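# Push the jar-laden cart next to the desks

## Task

Move the cart until it sits beside the desks, with all four jars it carries still standing upright on it at the end. Every other labelled container must also finish upright. No container may touch the floor, and the robot must neither topple over nor finish leaning; either of those counts as failure.

## Robot and tools

Robot: the LinearBot has an omnidirectional base and a column about 1.7 m tall. A carriage rides up and down the column (lift_m) and carries two six-joint arms, each with a five-finger hand. The arm bases sit about 0.57 m + lift_m above the floor, and carriage parts hang roughly 0.15 m lower. A hand point can reach 0.78 m from its shoulder but only about 0.4 m below the arm base. Parked arm joints 1-6: 0, 0.05, 0.05, 1.45, 0, 0. Cameras: carriage_camera (fixed, facing forward, tilted about 20 degrees down), left_wrist_camera and right_wrist_camera (on the little-finger side, aimed at that hand's point). Images are 896x504.

Frames: the base frame has its origin on the floor below the base centre, x forward, y left, z up, in metres. The left_hand and right_hand readings are hand points in this frame; they are often slightly off, with the true hand usually lower. base_odometry is the base frame as it was at scene start, counts wheel turns only (slip looks like travel), and gives heading in rad, positive left, -3.142 to 3.142.

move: one action per call. "base" holds exactly one relative command, an offset from where the base currently stands: translate_m (metres, forward +, -2 to 2), strafe_m (metres, left +, -2 to 2) or rotate_rad (radians, counter-clockwise/left +, -6.3 to 6.3). "joints" is a single dictionary covering both arms, keyed by joint name, and each value is an absolute target, not an offset. lift_m 0 to 1 m. Per arm (left_/right_ prefix): joint1 -2.617 to 3.054 (yaw about vertical, 0 forward, + left); joint2 0 to 3.141 (shoulder: 0 upper arm back and level, 1.57 vertical, 3.14 forward and level); joint3 0 to 3.141 (elbow, 0 folded, 3.14 straight); joint4 -1.57 to 1.57 (wrist pitch, + lifts fingertips); joint5 -1.57 to 1.57 (wrist yaw, + turns fingertips right); joint6 -2.094 to 2.094 (hand roll). Hand keys <side>_hand_little/ring/middle/index/thumb_bend: -1 curled to +1 straight; thumb_turn: -1 in front of palm to +1 beside it; <side>_hand_force_limit -1 to 1 (about 0 to 10 N, thumb 15 N, at which closing stops); <side>_hand_speed -0.96 to 1 (full speed from +0.48; start values are force 0, speed -0.8). Optional "speeds" caps top speed for this action: translate_m/strafe_m 0.02-0.5 m/s, rotate_rad 0.05-1.57 rad/s, lift_m 0.08-0.27 m/s (default 0.25). "min_time_s" (0.1-8 s) sets the shortest duration of arm motions; 2 or more makes paths straighter. "cameras" picks images (names above or "all"); "blocking" false returns within about half a second while motion continues. No action exceeds 15 s; moves time out at 14 s. A move with no action just reports state and images. Unknown keys make the call invalid; out-of-range values get it refused, and after a refusal or an unplanned stop the rest of that reply's move/wait/finished_scene calls are skipped.

wait: seconds 0-10, optional cameras; returns early once running moves settle. stop: brakes all running motions (not instantly; the base coasts). zoom_image: camera plus region [x0, y0, x1, y1] in pixels, at most 504 by 504, from the latest image. show_instructions: shows the reference pages. finished_scene: ends the scene for good (scene 1); the result must hold without the robot.

Result lines: "move" reads done or the worst status. base_status/joint_status per motion: moving, done, off_target (resting short, maybe still pushing), contact_stop, time_out, not_followed (arm targets withheld by a collision check, shown as "joint command not followed"), limit_stop_at_motor_heat. on_its_own lists things the robot did unasked. joint_positions gives readings; motor_effort gives percent of max with peak in brackets; a lift effort that keeps dropping while lowering means a hand rests on something. Hand readings: <side>_hand_stopped_by (six words for little, ring, middle, index, thumb_bend, thumb_turn: moving, target, force, stalled, fault) and per-motor load_n in newtons, + when pushed open; a lost grip shows as load near 0. Joint torques can wrap at ±28 N m. MOTOR HOT warns near 75 °C; at 100 °C that arm goes limp for 30-60 s, so park arms when idle.

Cautions: the scene keeps running while you think. The base has a contact stop, the arms do not; a blocked arm keeps pressing and can overheat. After a contact stop, back off about 0.2 m instead of repeating the drive. Never reverse under a table edge into the column. Keep the carriage low and arms near the body while pushing the cart; pushing or pulling, high carriage, loaded or stretched arms and sudden stops all risk tipping the robot, which cannot recover. Drive slowly so the jars stay upright and nothing falls. Never let the arms collide or squeeze each other. Avoid hard hits, slams and drops.

Each tool is called after "Emit:" by a JSON object that holds its "op" and its "data".

Reference images:

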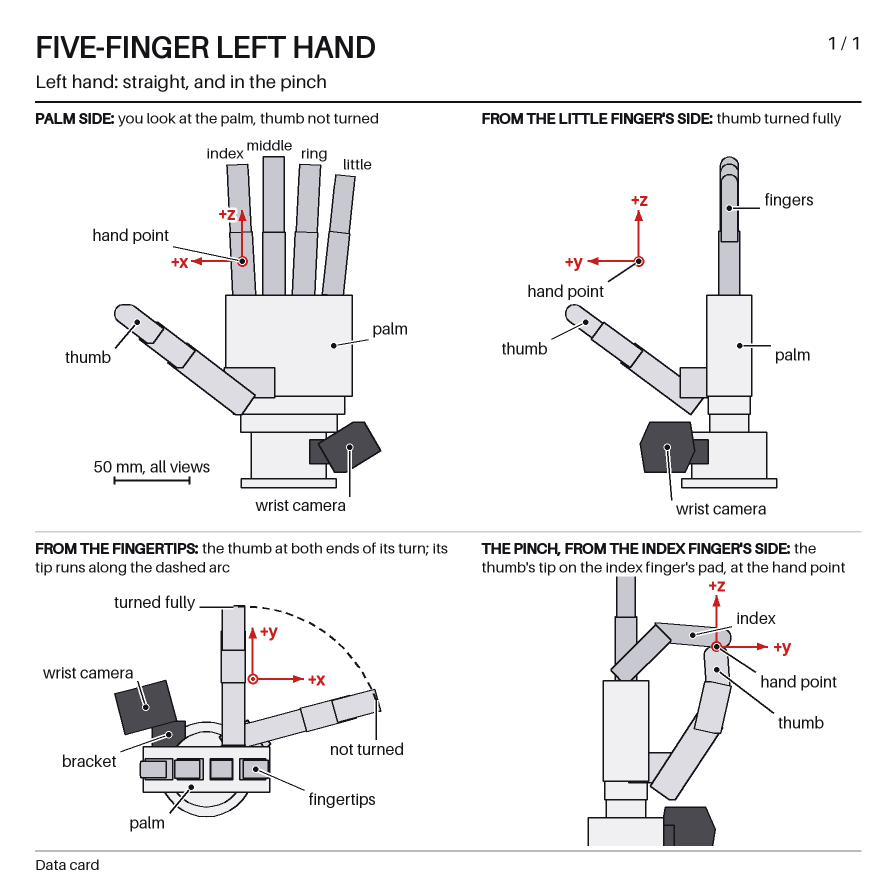

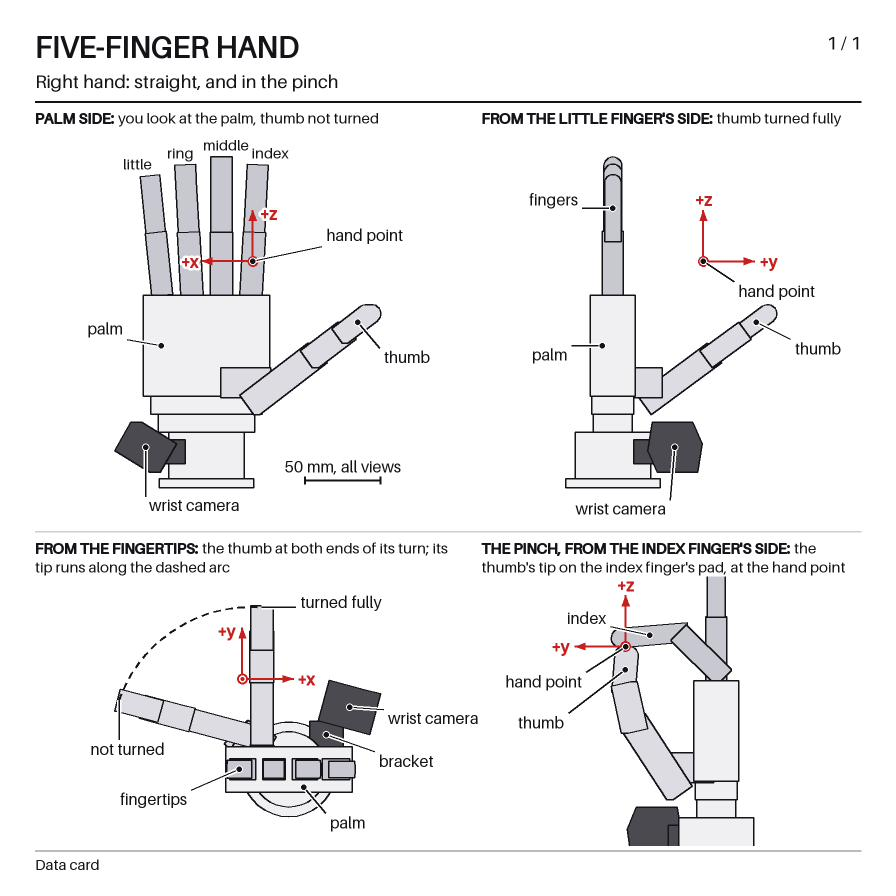

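## Session

Emit:
{"op": "move", "data": {}}

Scene clock: 0.00 s.
Joint torques (N m): no reading
base_odometry: x=+0.000 y=+0.000 heading=+0.000
base_status: not commanded
joint_positions: lift_m=+0.300 left_joint1_rad=-0.015 left_joint2_rad=+0.044 left_joint3_rad=+0.060 left_joint4_rad=+1.483 left_joint5_rad=+0.030 left_joint6_rad=+0.039 right_joint1_rad=+0.019 right_joint2_rad=+0.053 right_joint3_rad=+0.063 right_joint4_rad=+1.428 right_joint5_rad=-0.018 right_joint6_rad=+0.023 left_hand_little=+1.000 left_hand_ring=+1.000 left_hand_middle=+1.000 left_hand_index=+1.000 left_hand_thumb_turn=+1.000 left_hand_thumb_bend=+1.000 left_hand_force_limit=+0.000 left_hand_speed=-0.800 right_hand_little=+1.000 right_hand_ring=+1.000 right_hand_middle=+1.000 right_hand_index=+1.000 right_hand_thumb_turn=+1.000 right_hand_thumb_bend=+1.000 right_hand_force_limit=+0.000 right_hand_speed=-0.800
joint_status: not commanded
left_hand_stopped_by: target,target,target,target,target,target
right_hand_stopped_by: target,target,target,target,target,target
left_little_load_n: 0.0
left_ring_load_n: 0.0
left_middle_load_n: 0.0
left_index_load_n: 0.0
left_thumb_bend_load_n: 0.0
left_thumb_turn_load_n: 0.0
right_little_load_n: 0.0
right_ring_load_n: 0.0
right_middle_load_n: 0.0
right_index_load_n: 0.0
right_thumb_bend_load_n: 0.0
right_thumb_turn_load_n: 0.0
motor_effort: lift_m=+29 drive_wheels=+1
left_hand: x=+0.3111 y=+0.2625 z=+1.3318 quat_wxyz=(+0.715, -0.014, +0.036, -0.698) (m; base frame)
right_hand: x=+0.3255 y=-0.2604 z=+1.3278 quat_wxyz=(+0.720, -0.053, +0.041, -0.690) (m; base frame)
pictures: carriage_camera, left_wrist_camera, right_wrist_camera

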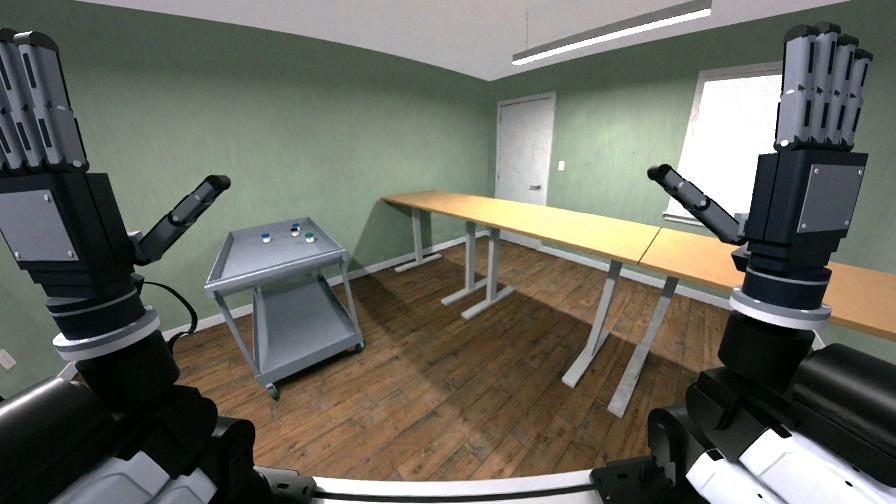

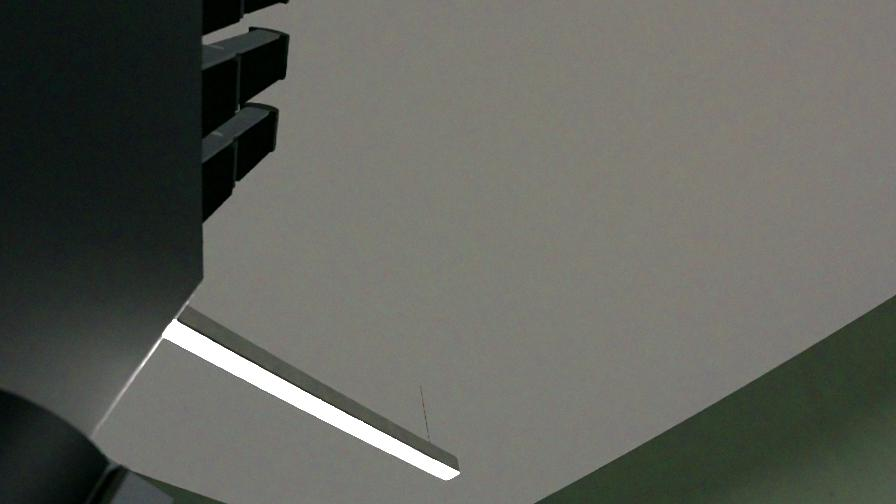

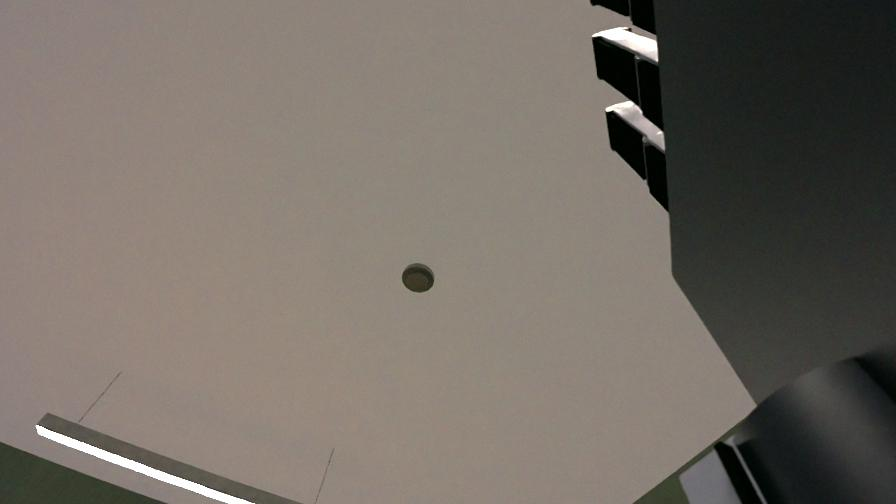

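Emit:
{"op": "zoom_image", "data": {"camera": "carriage_camera", "region": [180, 190, 400, 420]}}

Emit:
{"op": "zoom_image", "data": {"camera": "carriage_camera", "region": [370, 160, 790, 420]}}

Scaled by 2.191 from the camera's 896x504 image, which has a finer 1280x720 frame.

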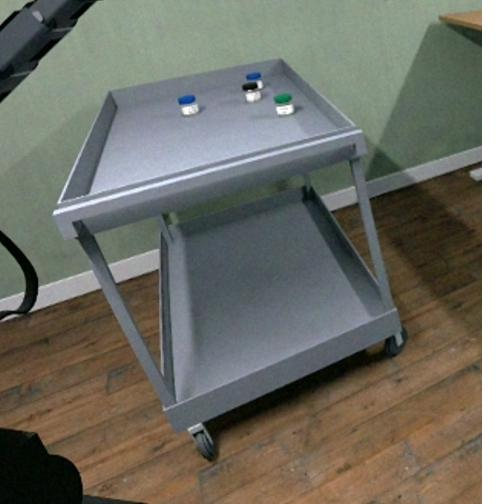

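Scaled by 1.200 from the camera's 896x504 image, which has a finer 1280x720 frame.

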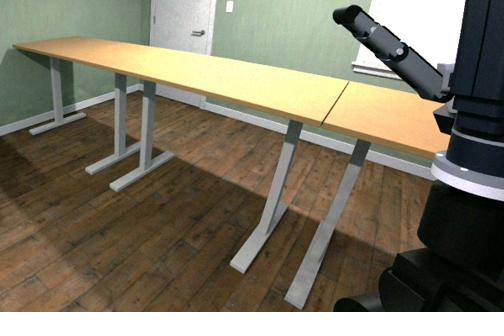

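Emit:
{"op": "move", "data": {"base": {"rotate_rad": -0.9}, "cameras": ["carriage_camera"]}}

Emit:
{"op": "move", "data": {"base": {"rotate_rad": 1.7}, "cameras": ["carriage_camera"]}}

Scene clock: 81.17 s.
Joint torques (N m): left_arm=[0.01 4.37 5.04 -0.25 -0.1 0.12] | right_arm=[0.31 3.19 4.27 -0.02 0.07 0.11]
move: done
base_odometry: x=+0.000 y=+0.000 heading=-0.900
base_status: done
joint_positions: lift_m=+0.300 left_joint1_rad=-0.015 left_joint2_rad=+0.044 left_joint3_rad=+0.060 left_joint4_rad=+1.483 left_joint5_rad=+0.030 left_joint6_rad=+0.039 right_joint1_rad=+0.019 right_joint2_rad=+0.053 right_joint3_rad=+0.063 right_joint4_rad=+1.428 right_joint5_rad=-0.018 right_joint6_rad=+0.023 left_hand_little=+1.000 left_hand_ring=+1.000 left_hand_middle=+1.000 left_hand_index=+1.000 left_hand_thumb_turn=+1.000 left_hand_thumb_bend=+1.000 left_hand_force_limit=+0.000 left_hand_speed=-0.800 right_hand_little=+1.000 right_hand_ring=+1.000 right_hand_middle=+1.000 right_hand_index=+1.000 right_hand_thumb_turn=+1.000 right_hand_thumb_bend=+1.000 right_hand_force_limit=+0.000 right_hand_speed=-0.800
joint_status: not commanded
left_hand_stopped_by: target,target,target,target,target,target
right_hand_stopped_by: target,target,target,target,target,target
left_little_load_n: 0.0
left_ring_load_n: 0.0
left_middle_load_n: 0.0
left_index_load_n: 0.0
left_thumb_bend_load_n: 0.0
left_thumb_turn_load_n: 0.0
right_little_load_n: 0.0
right_ring_load_n: 0.0
right_middle_load_n: -0.5
right_index_load_n: 0.0
right_thumb_bend_load_n: 0.0
right_thumb_turn_load_n: 0.0
motor_effort: lift_m=+29(29) drive_wheels=+2(10)
left_hand: x=+0.3111 y=+0.2625 z=+1.3318 quat_wxyz=(+0.715, -0.014, +0.036, -0.698) (m; base frame)
right_hand: x=+0.3255 y=-0.2604 z=+1.3278 quat_wxyz=(+0.720, -0.053, +0.041, -0.690) (m; base frame)
pictures: carriage_camera

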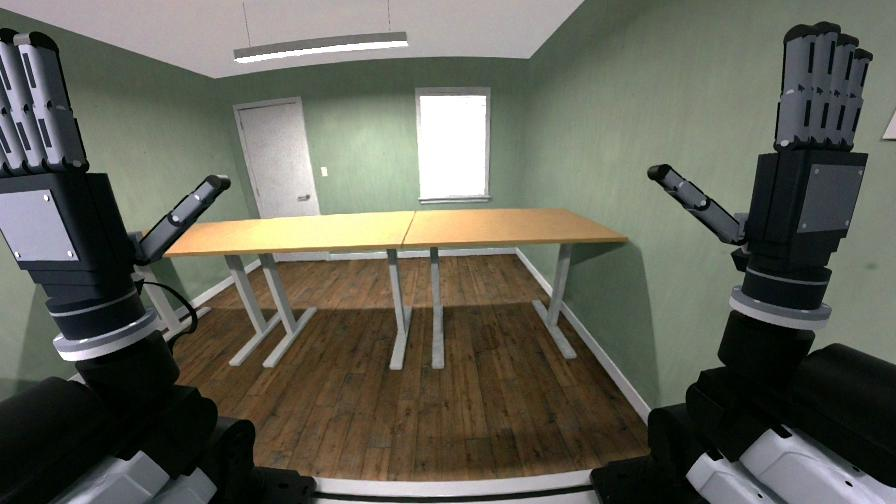

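Scene clock: 84.40 s.
Joint torques (N m): left_arm=[-0.01 4.41 5.07 -0.23 -0.1 0.11] | right_arm=[0.34 3.15 4.29 -0.02 0.06 0.11]
move: done
base_odometry: x=+0.000 y=+0.000 heading=+0.800
base_status: done
joint_positions: lift_m=+0.300 left_joint1_rad=-0.015 left_joint2_rad=+0.044 left_joint3_rad=+0.060 left_joint4_rad=+1.482 left_joint5_rad=+0.030 left_joint6_rad=+0.039 right_joint1_rad=+0.019 right_joint2_rad=+0.053 right_joint3_rad=+0.063 right_joint4_rad=+1.427 right_joint5_rad=-0.018 right_joint6_rad=+0.023 left_hand_little=+1.000 left_hand_ring=+1.000 left_hand_middle=+1.000 left_hand_index=+1.000 left_hand_thumb_turn=+1.000 left_hand_thumb_bend=+1.000 left_hand_force_limit=+0.000 left_hand_speed=-0.800 right_hand_little=+1.000 right_hand_ring=+1.000 right_hand_middle=+1.000 right_hand_index=+1.000 right_hand_thumb_turn=+1.000 right_hand_thumb_bend=+1.000 right_hand_force_limit=+0.000 right_hand_speed=-0.800
joint_status: not commanded
left_hand_stopped_by: target,target,target,target,target,target
right_hand_stopped_by: target,target,target,target,target,target
left_little_load_n: 0.0
left_ring_load_n: 0.0
left_middle_load_n: 0.0
left_index_load_n: 0.0
left_thumb_bend_load_n: 0.0
left_thumb_turn_load_n: 0.0
right_little_load_n: 0.0
right_ring_load_n: 0.0
right_middle_load_n: 0.0
right_index_load_n: 0.0
right_thumb_bend_load_n: 0.0
right_thumb_turn_load_n: 0.0
motor_effort: lift_m=+29(29) drive_wheels=+4(10)
left_hand: x=+0.3112 y=+0.2625 z=+1.3317 quat_wxyz=(+0.715, -0.014, +0.036, -0.698) (m; base frame)
right_hand: x=+0.3256 y=-0.2604 z=+1.3278 quat_wxyz=(+0.720, -0.054, +0.041, -0.690) (m; base frame)
pictures: carriage_camera

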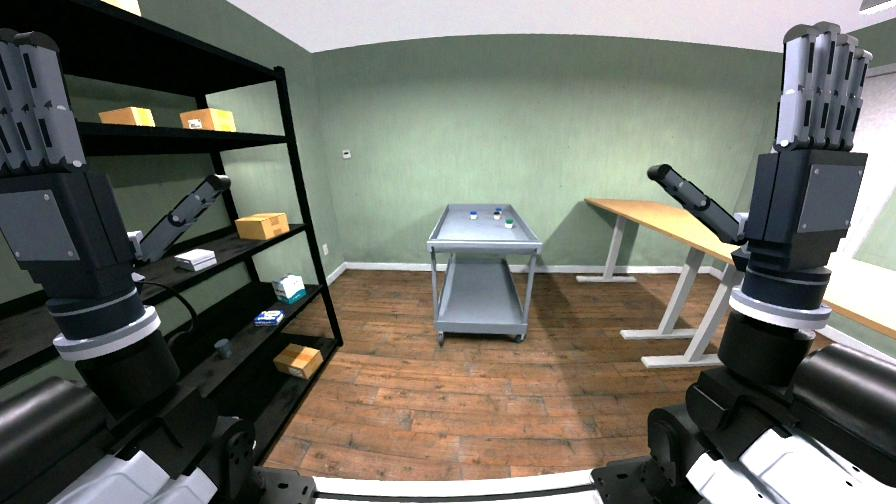

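Emit:
{"op": "zoom_image", "data": {"camera": "carriage_camera", "region": [410, 190, 560, 360]}}

Emit:
{"op": "zoom_image", "data": {"camera": "carriage_camera", "region": [130, 200, 350, 420]}}

Scaled by 2.965 from the camera's 896x504 image, which has a finer 1280x720 frame.

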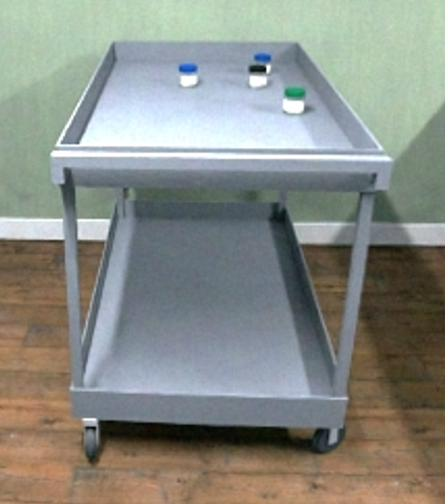

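Scaled by 2.291 from the camera's 896x504 image, which has a finer 1280x720 frame.

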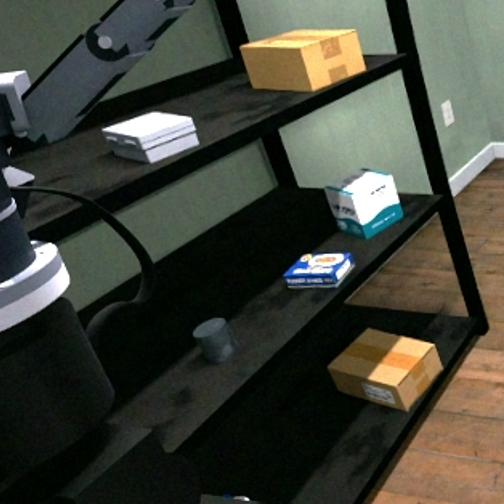

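Emit:
{"op": "move", "data": {"base": {"rotate_rad": -0.12}, "joints": {"right_joint1_rad": 0, "right_joint2_rad": 2.1, "right_joint3_rad": 2.1, "right_joint4_rad": 0, "right_joint5_rad": 0, "right_joint6_rad": 0}, "min_time_s": 2.5, "cameras": ["carriage_camera", "right_wrist_camera"]}}

Scene clock: 166.77 s.
Joint torques (N m): left_arm=[-0.01 4.4 5.08 -0.24 -0.09 0.11] | right_arm=[-0.53 -9.88 8.23 2.09 0.2 0.05]
move: done
base_odometry: x=+0.000 y=+0.000 heading=+0.680
base_status: done
joint_positions: lift_m=+0.300 left_joint1_rad=-0.015 left_joint2_rad=+0.044 left_joint3_rad=+0.060 left_joint4_rad=+1.482 left_joint5_rad=+0.030 left_joint6_rad=+0.039 right_joint1_rad=+0.009 right_joint2_rad=+2.088 right_joint3_rad=+2.065 right_joint4_rad=+0.006 right_joint5_rad=-0.014 right_joint6_rad=+0.007 left_hand_little=+1.000 left_hand_ring=+1.000 left_hand_middle=+1.000 left_hand_index=+1.000 left_hand_thumb_turn=+1.000 left_hand_thumb_bend=+1.000 left_hand_force_limit=+0.000 left_hand_speed=-0.800 right_hand_little=+1.000 right_hand_ring=+1.000 right_hand_middle=+1.000 right_hand_index=+1.000 right_hand_thumb_turn=+1.000 right_hand_thumb_bend=+1.000 right_hand_force_limit=+0.000 right_hand_speed=-0.800
joint_status: all done
left_hand_stopped_by: target,target,target,target,target,target
right_hand_stopped_by: target,target,target,target,target,target
left_little_load_n: 0.0
left_ring_load_n: 0.0
left_middle_load_n: 0.0
left_index_load_n: 0.0
left_thumb_bend_load_n: 0.0
left_thumb_turn_load_n: 0.0
right_little_load_n: 0.0
right_ring_load_n: 0.0
right_middle_load_n: 0.0
right_index_load_n: 0.0
right_thumb_bend_load_n: 0.0
right_thumb_turn_load_n: -0.5
motor_effort: lift_m=+29(29) drive_wheels=-2(4)
left_hand: x=+0.3112 y=+0.2625 z=+1.3317 quat_wxyz=(+0.715, -0.014, +0.036, -0.698) (m; base frame)
right_hand: x=+0.8943 y=-0.2578 z=+1.2129 quat_wxyz=(+0.503, -0.509, +0.500, -0.488) (m; base frame)
pictures: carriage_camera, right_wrist_camera
camera_calibration:
right_wrist_camera: T_world_to_cam=[[-0.0317796, -0.25095, -0.967478, 1.1343], [-0.543164, 0.816895, -0.194049, 0.925091], [0.839025, 0.519333, -0.162268, -0.308588], [0, 0, 0, 1]] pos_world=[0.797437, -0.310789, 1.22685]

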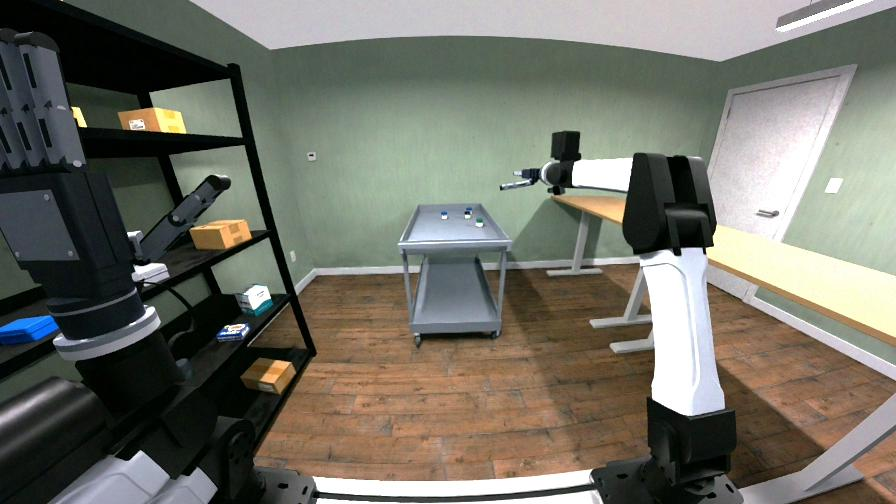

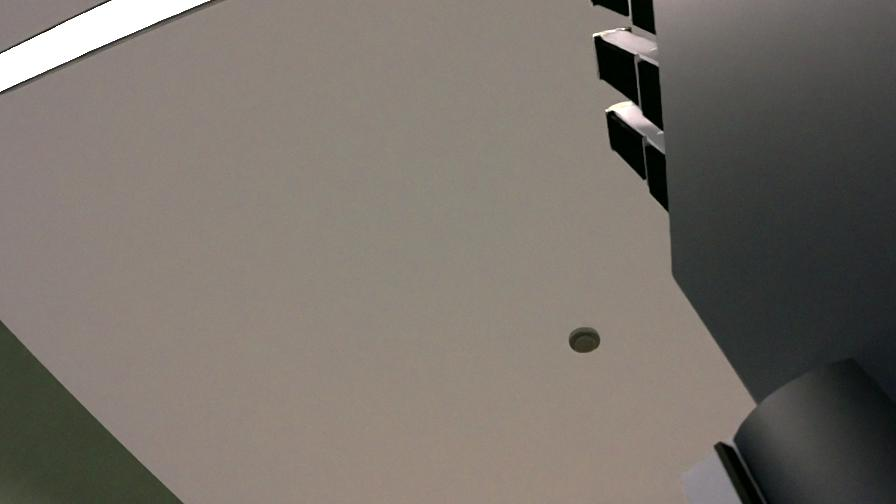

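Emit:
{"op": "move", "data": {"joints": {"right_joint2_rad": 2.1, "right_joint3_rad": 1.5, "right_joint4_rad": 0.6, "right_joint6_rad": -1.57}, "min_time_s": 2, "cameras": ["carriage_camera", "right_wrist_camera"]}}

Scene clock: 182.67 s.
Joint torques (N m): left_arm=[-0.01 4.44 5.01 -0.22 -0.11 0.11] | right_arm=[-0.54 -9.72 4.41 2.36 0.19 0.05]
move: done
base_odometry: x=+0.000 y=+0.000 heading=+0.680
base_status: not commanded
joint_positions: lift_m=+0.300 left_joint1_rad=-0.015 left_joint2_rad=+0.044 left_joint3_rad=+0.060 left_joint4_rad=+1.482 left_joint5_rad=+0.030 left_joint6_rad=+0.039 right_joint1_rad=+0.009 right_joint2_rad=+2.088 right_joint3_rad=+1.513 right_joint4_rad=+0.579 right_joint5_rad=-0.012 right_joint6_rad=-1.562 left_hand_little=+1.000 left_hand_ring=+1.000 left_hand_middle=+1.000 left_hand_index=+1.000 left_hand_thumb_turn=+1.000 left_hand_thumb_bend=+1.000 left_hand_force_limit=+0.000 left_hand_speed=-0.800 right_hand_little=+1.000 right_hand_ring=+1.000 right_hand_middle=+1.000 right_hand_index=+1.000 right_hand_thumb_turn=+1.000 right_hand_thumb_bend=+1.000 right_hand_force_limit=+0.000 right_hand_speed=-0.800
joint_status: all done
left_hand_stopped_by: target,target,target,target,target,target
right_hand_stopped_by: target,target,target,target,target,target
left_little_load_n: 0.0
left_ring_load_n: 0.0
left_middle_load_n: 0.0
left_index_load_n: 0.5
left_thumb_bend_load_n: 0.0
left_thumb_turn_load_n: 0.0
right_little_load_n: 0.0
right_ring_load_n: 0.0
right_middle_load_n: 0.0
right_index_load_n: 0.0
right_thumb_bend_load_n: 0.0
right_thumb_turn_load_n: 0.0
motor_effort: lift_m=+29(29) drive_wheels=-2(4)
left_hand: x=+0.3112 y=+0.2625 z=+1.3317 quat_wxyz=(+0.715, -0.014, +0.036, -0.698) (m; base frame)
right_hand: x=+0.8894 y=-0.3494 z=+1.1099 quat_wxyz=(+0.011, -0.706, -0.005, -0.708) (m; base frame)
pictures: carriage_camera, right_wrist_camera
camera_calibration:
right_wrist_camera: T_world_to_cam=[[-0.000740444, -0.968689, 0.248275, -0.616253], [-0.513234, -0.212713, -0.831471, 1.29841], [0.858249, -0.128039, -0.497007, -0.145334], [0, 0, 0, 1]] pos_world=[0.790666, -0.339377, 1.16036]

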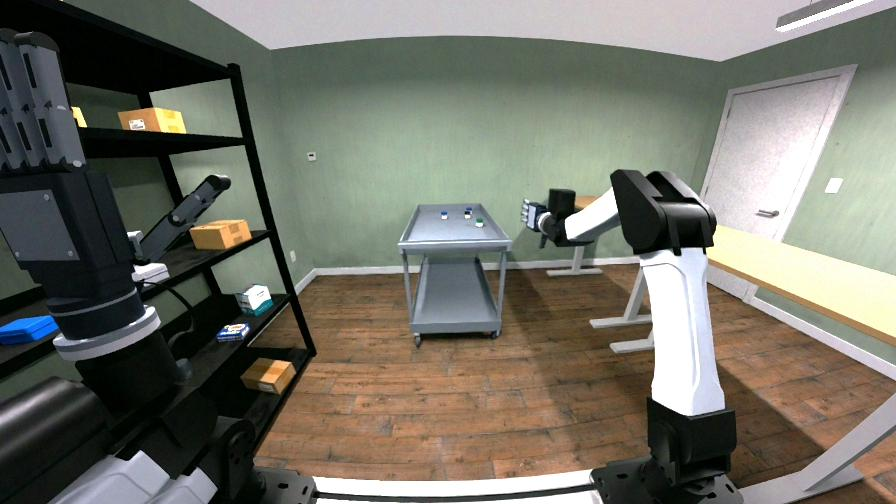

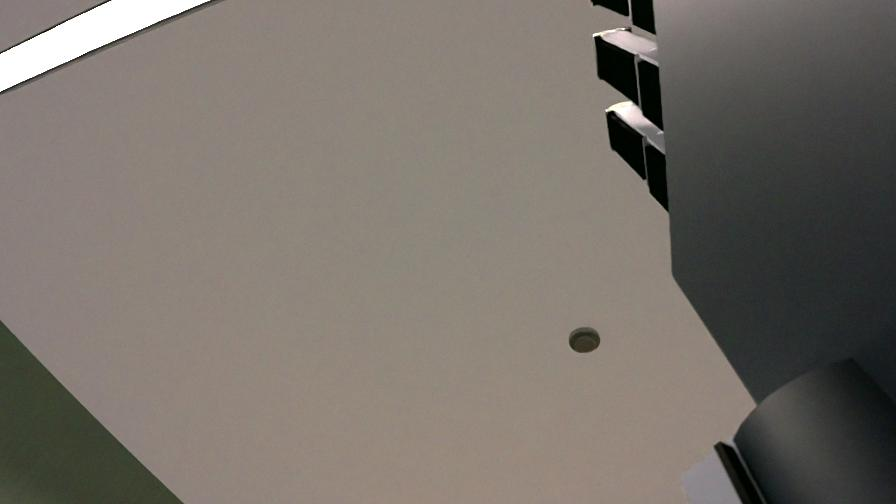

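Emit:
{"op": "move", "data": {"base": {"strafe_m": 0.35}, "joints": {"lift_m": 0.5, "right_joint1_rad": 0.3, "right_joint2_rad": 2.3, "right_joint3_rad": 1.3, "right_joint4_rad": -0.6, "right_joint6_rad": 1.86}, "speeds": {"strafe_m": 0.25}, "min_time_s": 3, "cameras": ["carriage_camera", "left_wrist_camera"]}}

Scene clock: 262.43 s.
Joint torques (N m): left_arm=[-0.01 4.42 5.11 -0.23 -0.11 0.12] | right_arm=[1.01 -8.31 2.52 0.08 0.1 0.15]
move: done
base_odometry: x=-0.220 y=+0.272 heading=+0.681
base_status: done
joint_positions: lift_m=+0.500 left_joint1_rad=-0.015 left_joint2_rad=+0.044 left_joint3_rad=+0.060 left_joint4_rad=+1.482 left_joint5_rad=+0.030 left_joint6_rad=+0.039 right_joint1_rad=+0.293 right_joint2_rad=+2.286 right_joint3_rad=+1.310 right_joint4_rad=-0.588 right_joint5_rad=-0.010 right_joint6_rad=+1.852 left_hand_little=+1.000 left_hand_ring=+1.000 left_hand_middle=+1.000 left_hand_index=+1.000 left_hand_thumb_turn=+1.000 left_hand_thumb_bend=+1.000 left_hand_force_limit=+0.000 left_hand_speed=-0.800 right_hand_little=+1.000 right_hand_ring=+1.000 right_hand_middle=+1.000 right_hand_index=+1.000 right_hand_thumb_turn=+1.000 right_hand_thumb_bend=+1.000 right_hand_force_limit=+0.000 right_hand_speed=-0.800
joint_status: all done
left_hand_stopped_by: target,target,target,target,target,target
right_hand_stopped_by: target,target,target,target,target,target
left_little_load_n: 0.0
left_ring_load_n: 0.0
left_middle_load_n: 0.0
left_index_load_n: 0.0
left_thumb_bend_load_n: 0.0
left_thumb_turn_load_n: 0.0
right_little_load_n: 0.0
right_ring_load_n: 0.0
right_middle_load_n: 0.0
right_index_load_n: 0.0
right_thumb_bend_load_n: 0.0
right_thumb_turn_load_n: 0.0
motor_effort: lift_m=+32(39) drive_wheels=-4(11)
left_hand: x=+0.3112 y=+0.2625 z=+1.5314 quat_wxyz=(+0.715, -0.014, +0.036, -0.698) (m; base frame)
right_hand: x=+0.6265 y=-0.1253 z=+0.9563 quat_wxyz=(+0.002, -0.006, +1.000, +0.006) (m; base frame)
pictures: carriage_camera, left_wrist_camera
camera_calibration:
carriage_camera: T_world_to_cam=[[-0.0204691, -0.999422, -0.0271245, 0.0394449], [-0.38039, 0.0328748, -0.924242, 1.42764], [0.9246, -0.00860049, -0.380843, 0.45351], [0, 0, 0, 1]] pos_world=[0.124552, -0.00361081, 1.49327]
left_wrist_camera: T_world_to_cam=[[-0.953338, -0.290997, 0.0804218, 0.245162], [0.19833, -0.804482, -0.559887, 1.00462], [0.227624, -0.517812, 0.824657, -1.07997], [0, 0, 0, 1]] pos_world=[0.280305, 0.320315, 1.43336]

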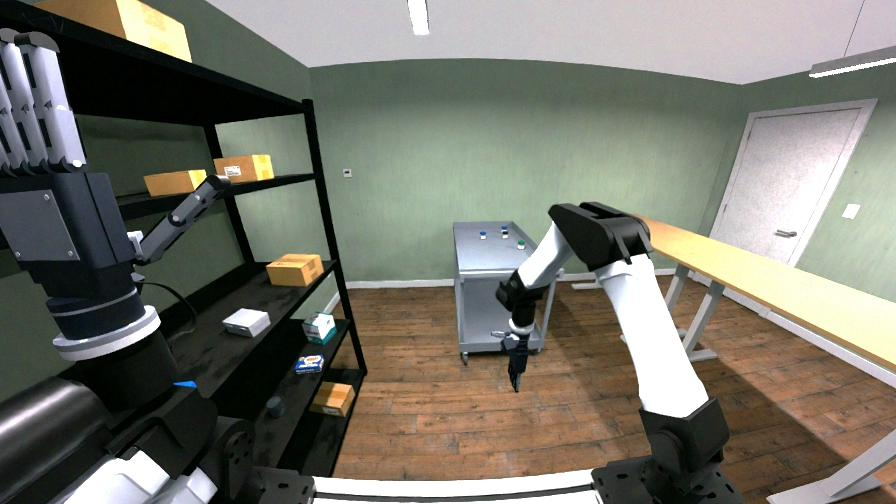

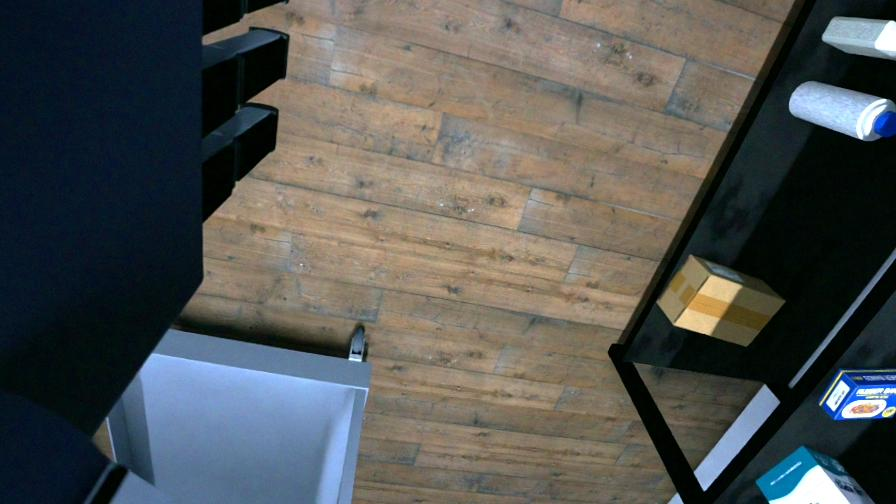

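Emit:
{"op": "move", "data": {"base": {"translate_m": 0.95}, "speeds": {"translate_m": 0.3}, "cameras": ["carriage_camera", "left_wrist_camera"]}}

Scene clock: 300.43 s.
Joint torques (N m): left_arm=[0.05 4.4 4.98 -0.28 -0.1 0.12] | right_arm=[0.94 -8.32 2.52 0.09 0.1 0.16]
move: done
base_odometry: x=+0.517 y=+0.870 heading=+0.681
base_status: done
joint_positions: lift_m=+0.500 left_joint1_rad=-0.015 left_joint2_rad=+0.044 left_joint3_rad=+0.060 left_joint4_rad=+1.482 left_joint5_rad=+0.030 left_joint6_rad=+0.039 right_joint1_rad=+0.293 right_joint2_rad=+2.286 right_joint3_rad=+1.310 right_joint4_rad=-0.593 right_joint5_rad=-0.010 right_joint6_rad=+1.854 left_hand_little=+1.000 left_hand_ring=+1.000 left_hand_middle=+1.000 left_hand_index=+1.000 left_hand_thumb_turn=+1.000 left_hand_thumb_bend=+1.000 left_hand_force_limit=+0.000 left_hand_speed=-0.800 right_hand_little=+1.000 right_hand_ring=+1.000 right_hand_middle=+1.000 right_hand_index=+1.000 right_hand_thumb_turn=+1.000 right_hand_thumb_bend=+1.000 right_hand_force_limit=+0.000 right_hand_speed=-0.800
joint_status: not commanded
left_hand_stopped_by: target,target,target,target,target,target
right_hand_stopped_by: target,target,target,target,target,target
left_little_load_n: 0.0
left_ring_load_n: 0.0
left_middle_load_n: 0.0
left_index_load_n: 0.0
left_thumb_bend_load_n: 0.0
left_thumb_turn_load_n: 0.0
right_little_load_n: 0.0
right_ring_load_n: 0.0
right_middle_load_n: 0.0
right_index_load_n: 0.0
right_thumb_bend_load_n: 0.0
right_thumb_turn_load_n: 0.0
motor_effort: lift_m=+32(33) drive_wheels=-2(9)
left_hand: x=+0.3112 y=+0.2625 z=+1.5314 quat_wxyz=(+0.715, -0.014, +0.036, -0.698) (m; base frame)
right_hand: x=+0.6251 y=-0.1257 z=+0.9561 quat_wxyz=(-0.001, -0.005, +1.000, +0.005) (m; base frame)
pictures: carriage_camera, left_wrist_camera
camera_calibration:
carriage_camera: T_world_to_cam=[[-0.0204691, -0.999422, -0.0271245, 0.0394449], [-0.38039, 0.0328748, -0.924242, 1.42764], [0.9246, -0.00860049, -0.380843, 0.45351], [0, 0, 0, 1]] pos_world=[0.124552, -0.00361081, 1.49327]
left_wrist_camera: T_world_to_cam=[[-0.953338, -0.290997, 0.0804218, 0.245162], [0.19833, -0.804482, -0.559887, 1.00462], [0.227624, -0.517812, 0.824657, -1.07997], [0, 0, 0, 1]] pos_world=[0.280305, 0.320315, 1.43336]

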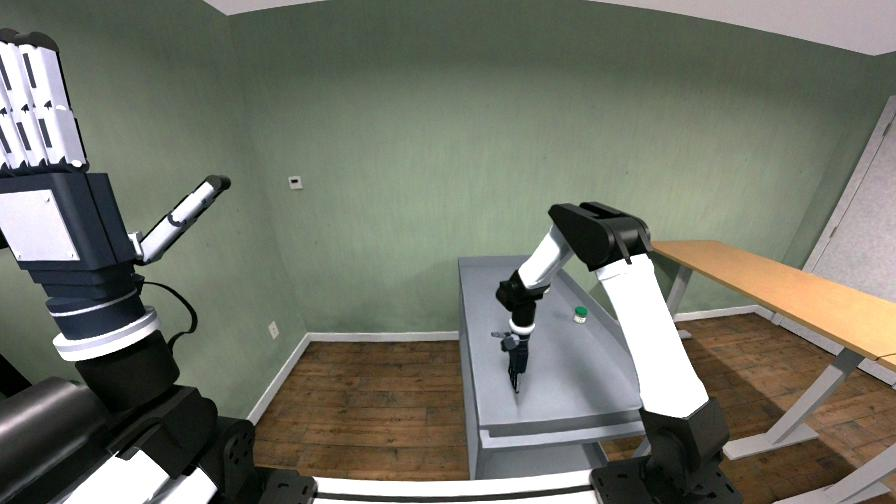

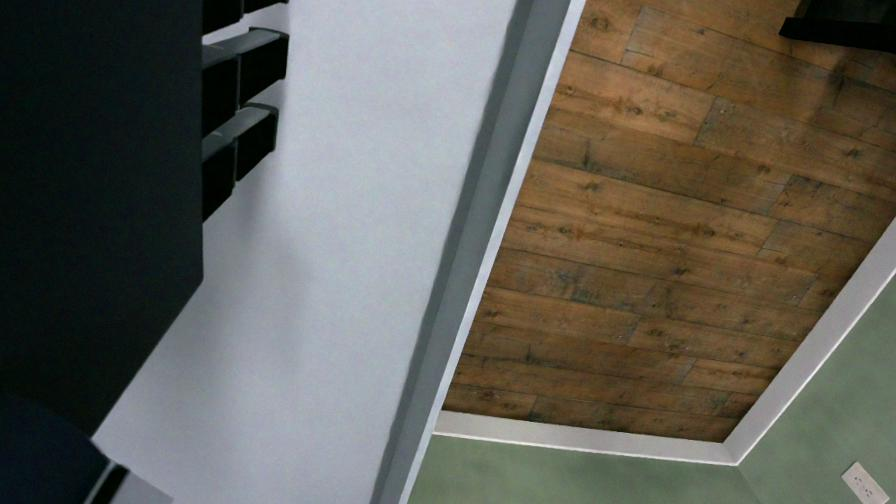

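Emit:
{"op": "move", "data": {"base": {"strafe_m": 0.12}, "joints": {"right_joint1_rad": 0.4, "right_joint2_rad": 2.61, "right_joint3_rad": 1.91, "right_joint4_rad": -0.87, "right_joint6_rad": 1.97}, "speeds": {"strafe_m": 0.2}, "min_time_s": 3, "cameras": ["carriage_camera", "left_wrist_camera"]}}

Scene clock: 376.57 s.
Joint torques (N m): left_arm=[0.03 4.44 5.07 -0.23 -0.1 0.11] | right_arm=[1.03 -10.39 5.98 0.06 0.11 0.16]
move: done
base_odometry: x=+0.442 y=+0.964 heading=+0.681
base_status: done
joint_positions: lift_m=+0.500 left_joint1_rad=-0.015 left_joint2_rad=+0.044 left_joint3_rad=+0.060 left_joint4_rad=+1.482 left_joint5_rad=+0.029 left_joint6_rad=+0.039 right_joint1_rad=+0.392 right_joint2_rad=+2.593 right_joint3_rad=+1.883 right_joint4_rad=-0.858 right_joint5_rad=-0.010 right_joint6_rad=+1.963 left_hand_little=+1.000 left_hand_ring=+1.000 left_hand_middle=+1.000 left_hand_index=+1.000 left_hand_thumb_turn=+1.000 left_hand_thumb_bend=+1.000 left_hand_force_limit=+0.000 left_hand_speed=-0.800 right_hand_little=+1.000 right_hand_ring=+1.000 right_hand_middle=+1.000 right_hand_index=+1.000 right_hand_thumb_turn=+1.000 right_hand_thumb_bend=+1.000 right_hand_force_limit=+0.000 right_hand_speed=-0.800
joint_status: all done
left_hand_stopped_by: target,target,target,target,target,target
right_hand_stopped_by: target,target,target,target,target,target
left_little_load_n: 0.0
left_ring_load_n: 0.0
left_middle_load_n: 0.0
left_index_load_n: 0.0
left_thumb_bend_load_n: 0.0
left_thumb_turn_load_n: 0.0
right_little_load_n: 0.0
right_ring_load_n: 0.0
right_middle_load_n: 0.0
right_index_load_n: 0.0
right_thumb_bend_load_n: 0.0
right_thumb_turn_load_n: 0.0
motor_effort: lift_m=+32(33) drive_wheels=+0(8)
left_hand: x=+0.3112 y=+0.2625 z=+1.5315 quat_wxyz=(+0.715, -0.014, +0.036, -0.698) (m; base frame)
right_hand: x=+0.6963 y=-0.0562 z=+0.9493 quat_wxyz=(-0.001, +0.000, +1.000, +0.005) (m; base frame)
pictures: carriage_camera, left_wrist_camera
camera_calibration:
carriage_camera: T_world_to_cam=[[-0.0204691, -0.999422, -0.0271245, 0.0394449], [-0.38039, 0.0328748, -0.924242, 1.42764], [0.9246, -0.00860049, -0.380843, 0.45351], [0, 0, 0, 1]] pos_world=[0.124552, -0.00361081, 1.49327]
left_wrist_camera: T_world_to_cam=[[-0.953424, -0.290657, 0.0806268, 0.244813], [0.198029, -0.804795, -0.559543, 1.00439], [0.227523, -0.517516, 0.82487, -1.08029], [0, 0, 0, 1]] pos_world=[0.280305, 0.320417, 1.43336]

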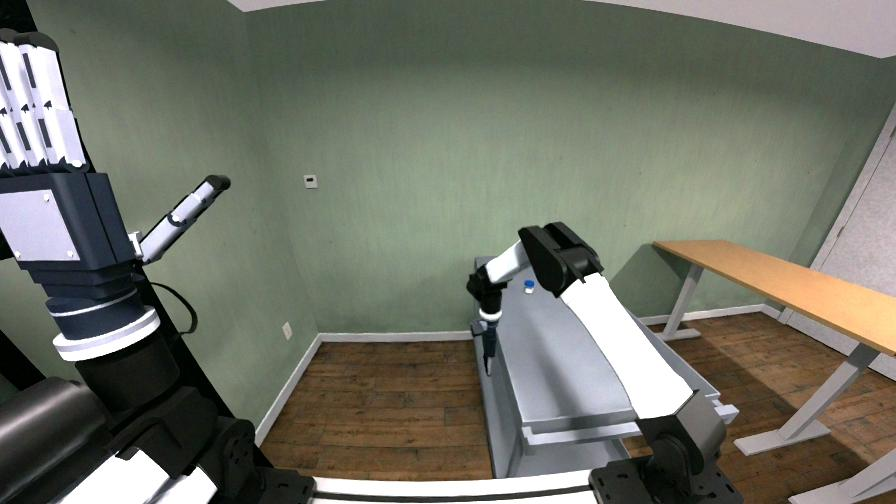

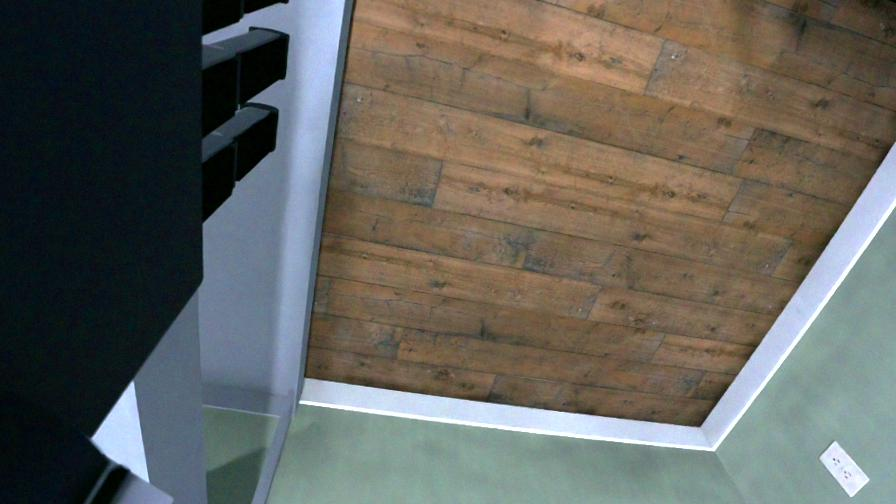

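Emit:
{"op": "move", "data": {"joints": {"lift_m": 0.3}, "cameras": ["carriage_camera", "left_wrist_camera"]}}

Emit:
{"op": "move", "data": {"base": {"strafe_m": -0.1}, "speeds": {"strafe_m": 0.06}, "cameras": ["carriage_camera", "left_wrist_camera"]}}

Scene clock: 390.10 s.
Joint torques (N m): left_arm=[0.03 4.45 5.08 -0.24 -0.09 0.11] | right_arm=[1.03 -11.73 5.18 0.1 0.11 0.16]
move: done
base_odometry: x=+0.442 y=+0.964 heading=+0.681
base_status: not commanded
joint_positions: lift_m=+0.300 left_joint1_rad=-0.015 left_joint2_rad=+0.044 left_joint3_rad=+0.060 left_joint4_rad=+1.482 left_joint5_rad=+0.029 left_joint6_rad=+0.039 right_joint1_rad=+0.392 right_joint2_rad=+2.609 right_joint3_rad=+1.891 right_joint4_rad=-0.863 right_joint5_rad=-0.010 right_joint6_rad=+1.964 left_hand_little=+1.000 left_hand_ring=+1.000 left_hand_middle=+1.000 left_hand_index=+1.000 left_hand_thumb_turn=+1.000 left_hand_thumb_bend=+1.000 left_hand_force_limit=+0.000 left_hand_speed=-0.800 right_hand_little=+1.000 right_hand_ring=+1.000 right_hand_middle=+1.000 right_hand_index=+1.000 right_hand_thumb_turn=+1.000 right_hand_thumb_bend=+1.000 right_hand_force_limit=+0.000 right_hand_speed=-0.800
joint_status: all done
left_hand_stopped_by: target,target,target,target,target,target
right_hand_stopped_by: target,target,target,target,target,target
left_little_load_n: 0.0
left_ring_load_n: 0.0
left_middle_load_n: 0.0
left_index_load_n: 0.0
left_thumb_bend_load_n: 0.0
left_thumb_turn_load_n: 0.0
right_little_load_n: 0.0
right_ring_load_n: -0.5
right_middle_load_n: 0.0
right_index_load_n: 0.0
right_thumb_bend_load_n: 0.0
right_thumb_turn_load_n: 0.0
motor_effort: lift_m=+25(26) drive_wheels=-1(3)
left_hand: x=+0.3112 y=+0.2625 z=+1.3321 quat_wxyz=(+0.715, -0.014, +0.036, -0.698) (m; base frame)
right_hand: x=+0.6944 y=-0.0571 z=+0.7441 quat_wxyz=(-0.007, +0.001, +1.000, +0.002) (m; base frame)
pictures: carriage_camera, left_wrist_camera
camera_calibration:
carriage_camera: T_world_to_cam=[[-0.0204691, -0.999422, -0.0271245, 0.034039], [-0.38039, 0.0328748, -0.924242, 1.24344], [0.9246, -0.00860049, -0.380843, 0.377608], [0, 0, 0, 1]] pos_world=[0.124552, -0.00361081, 1.29397]
left_wrist_camera: T_world_to_cam=[[-0.953424, -0.290657, 0.0806268, 0.26089], [0.198029, -0.804795, -0.559543, 0.892817], [0.227523, -0.517516, 0.82487, -0.915814], [0, 0, 0, 1]] pos_world=[0.280305, 0.320417, 1.23396]

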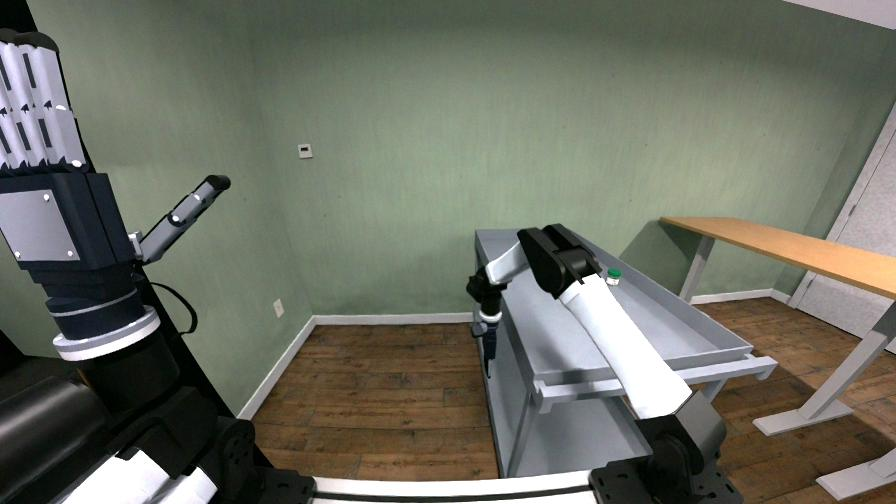

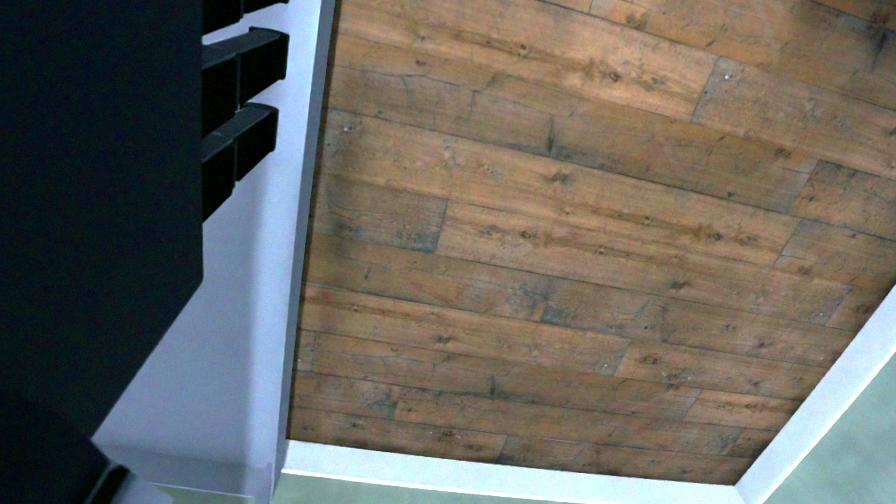

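Scene clock: 392.30 s.
Joint torques (N m): left_arm=[0.02 4.4 5.07 -0.23 -0.09 0.11] | right_arm=[-2.21 -11.74 4.98 -0.13 0.51 0.03]
move: done
base_odometry: x=+0.505 y=+0.886 heading=+0.682
base_status: done
joint_positions: lift_m=+0.300 left_joint1_rad=-0.015 left_joint2_rad=+0.044 left_joint3_rad=+0.060 left_joint4_rad=+1.482 left_joint5_rad=+0.029 left_joint6_rad=+0.039 right_joint1_rad=+0.428 right_joint2_rad=+2.609 right_joint3_rad=+1.896 right_joint4_rad=-0.838 right_joint5_rad=-0.046 right_joint6_rad=+1.978 left_hand_little=+1.000 left_hand_ring=+1.000 left_hand_middle=+1.000 left_hand_index=+1.000 left_hand_thumb_turn=+1.000 left_hand_thumb_bend=+1.000 left_hand_force_limit=+0.000 left_hand_speed=-0.800 right_hand_little=+1.000 right_hand_ring=+1.000 right_hand_middle=+1.000 right_hand_index=+1.000 right_hand_thumb_turn=+1.000 right_hand_thumb_bend=+1.000 right_hand_force_limit=+0.000 right_hand_speed=-0.800
joint_status: not commanded
left_hand_stopped_by: target,target,target,target,target,target
right_hand_stopped_by: target,target,target,target,target,target
left_little_load_n: 0.0
left_ring_load_n: 0.0
left_middle_load_n: 0.0
left_index_load_n: 0.0
left_thumb_bend_load_n: 0.0
left_thumb_turn_load_n: 0.0
right_little_load_n: 0.0
right_ring_load_n: 0.0
right_middle_load_n: 0.0
right_index_load_n: 0.0
right_thumb_bend_load_n: 0.0
right_thumb_turn_load_n: 0.0
motor_effort: lift_m=+25(25) drive_wheels=-1(7)
left_hand: x=+0.3112 y=+0.2625 z=+1.3321 quat_wxyz=(+0.715, -0.014, +0.036, -0.698) (m; base frame)
right_hand: x=+0.6909 y=-0.0308 z=+0.7484 quat_wxyz=(+0.000, -0.011, +1.000, +0.025) (m; base frame)
pictures: carriage_camera, left_wrist_camera
camera_calibration:
carriage_camera: T_world_to_cam=[[-0.0204691, -0.999422, -0.0271245, 0.034039], [-0.38039, 0.0328748, -0.924242, 1.24344], [0.9246, -0.00860049, -0.380843, 0.377608], [0, 0, 0, 1]] pos_world=[0.124552, -0.00361081, 1.29397]
left_wrist_camera: T_world_to_cam=[[-0.953424, -0.290657, 0.0806268, 0.26089], [0.198029, -0.804795, -0.559543, 0.892817], [0.227523, -0.517516, 0.82487, -0.915814], [0, 0, 0, 1]] pos_world=[0.280305, 0.320417, 1.23396]

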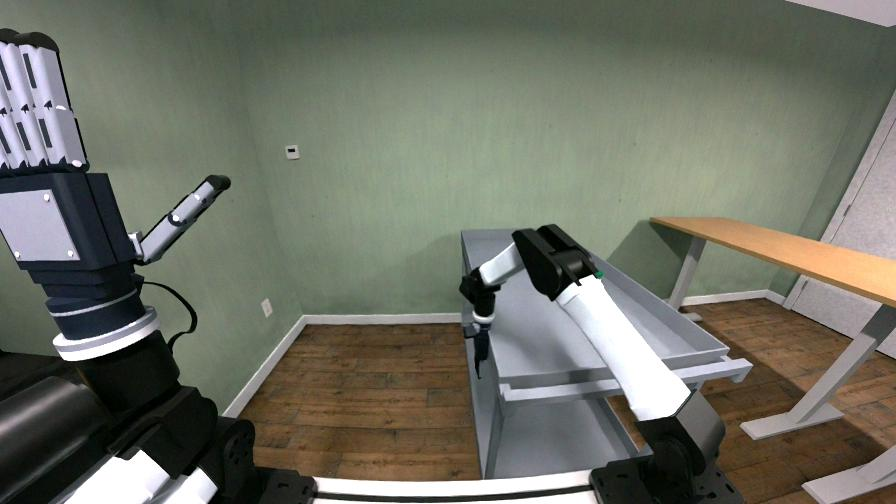

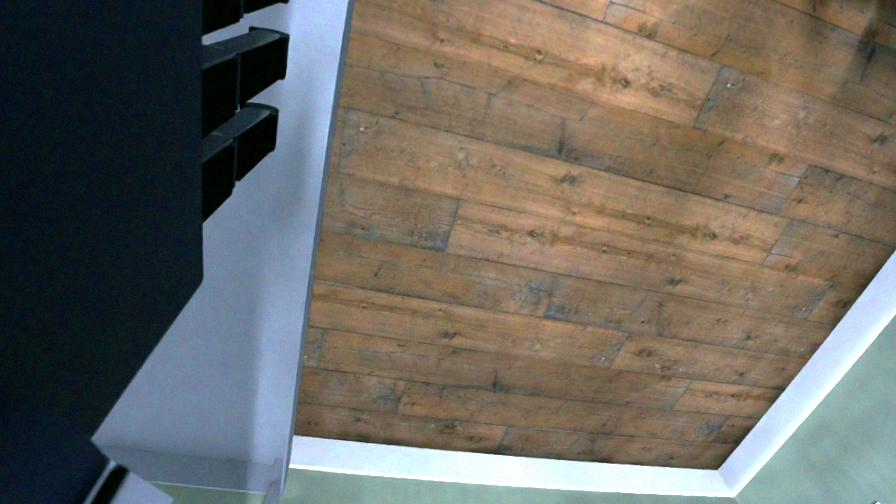

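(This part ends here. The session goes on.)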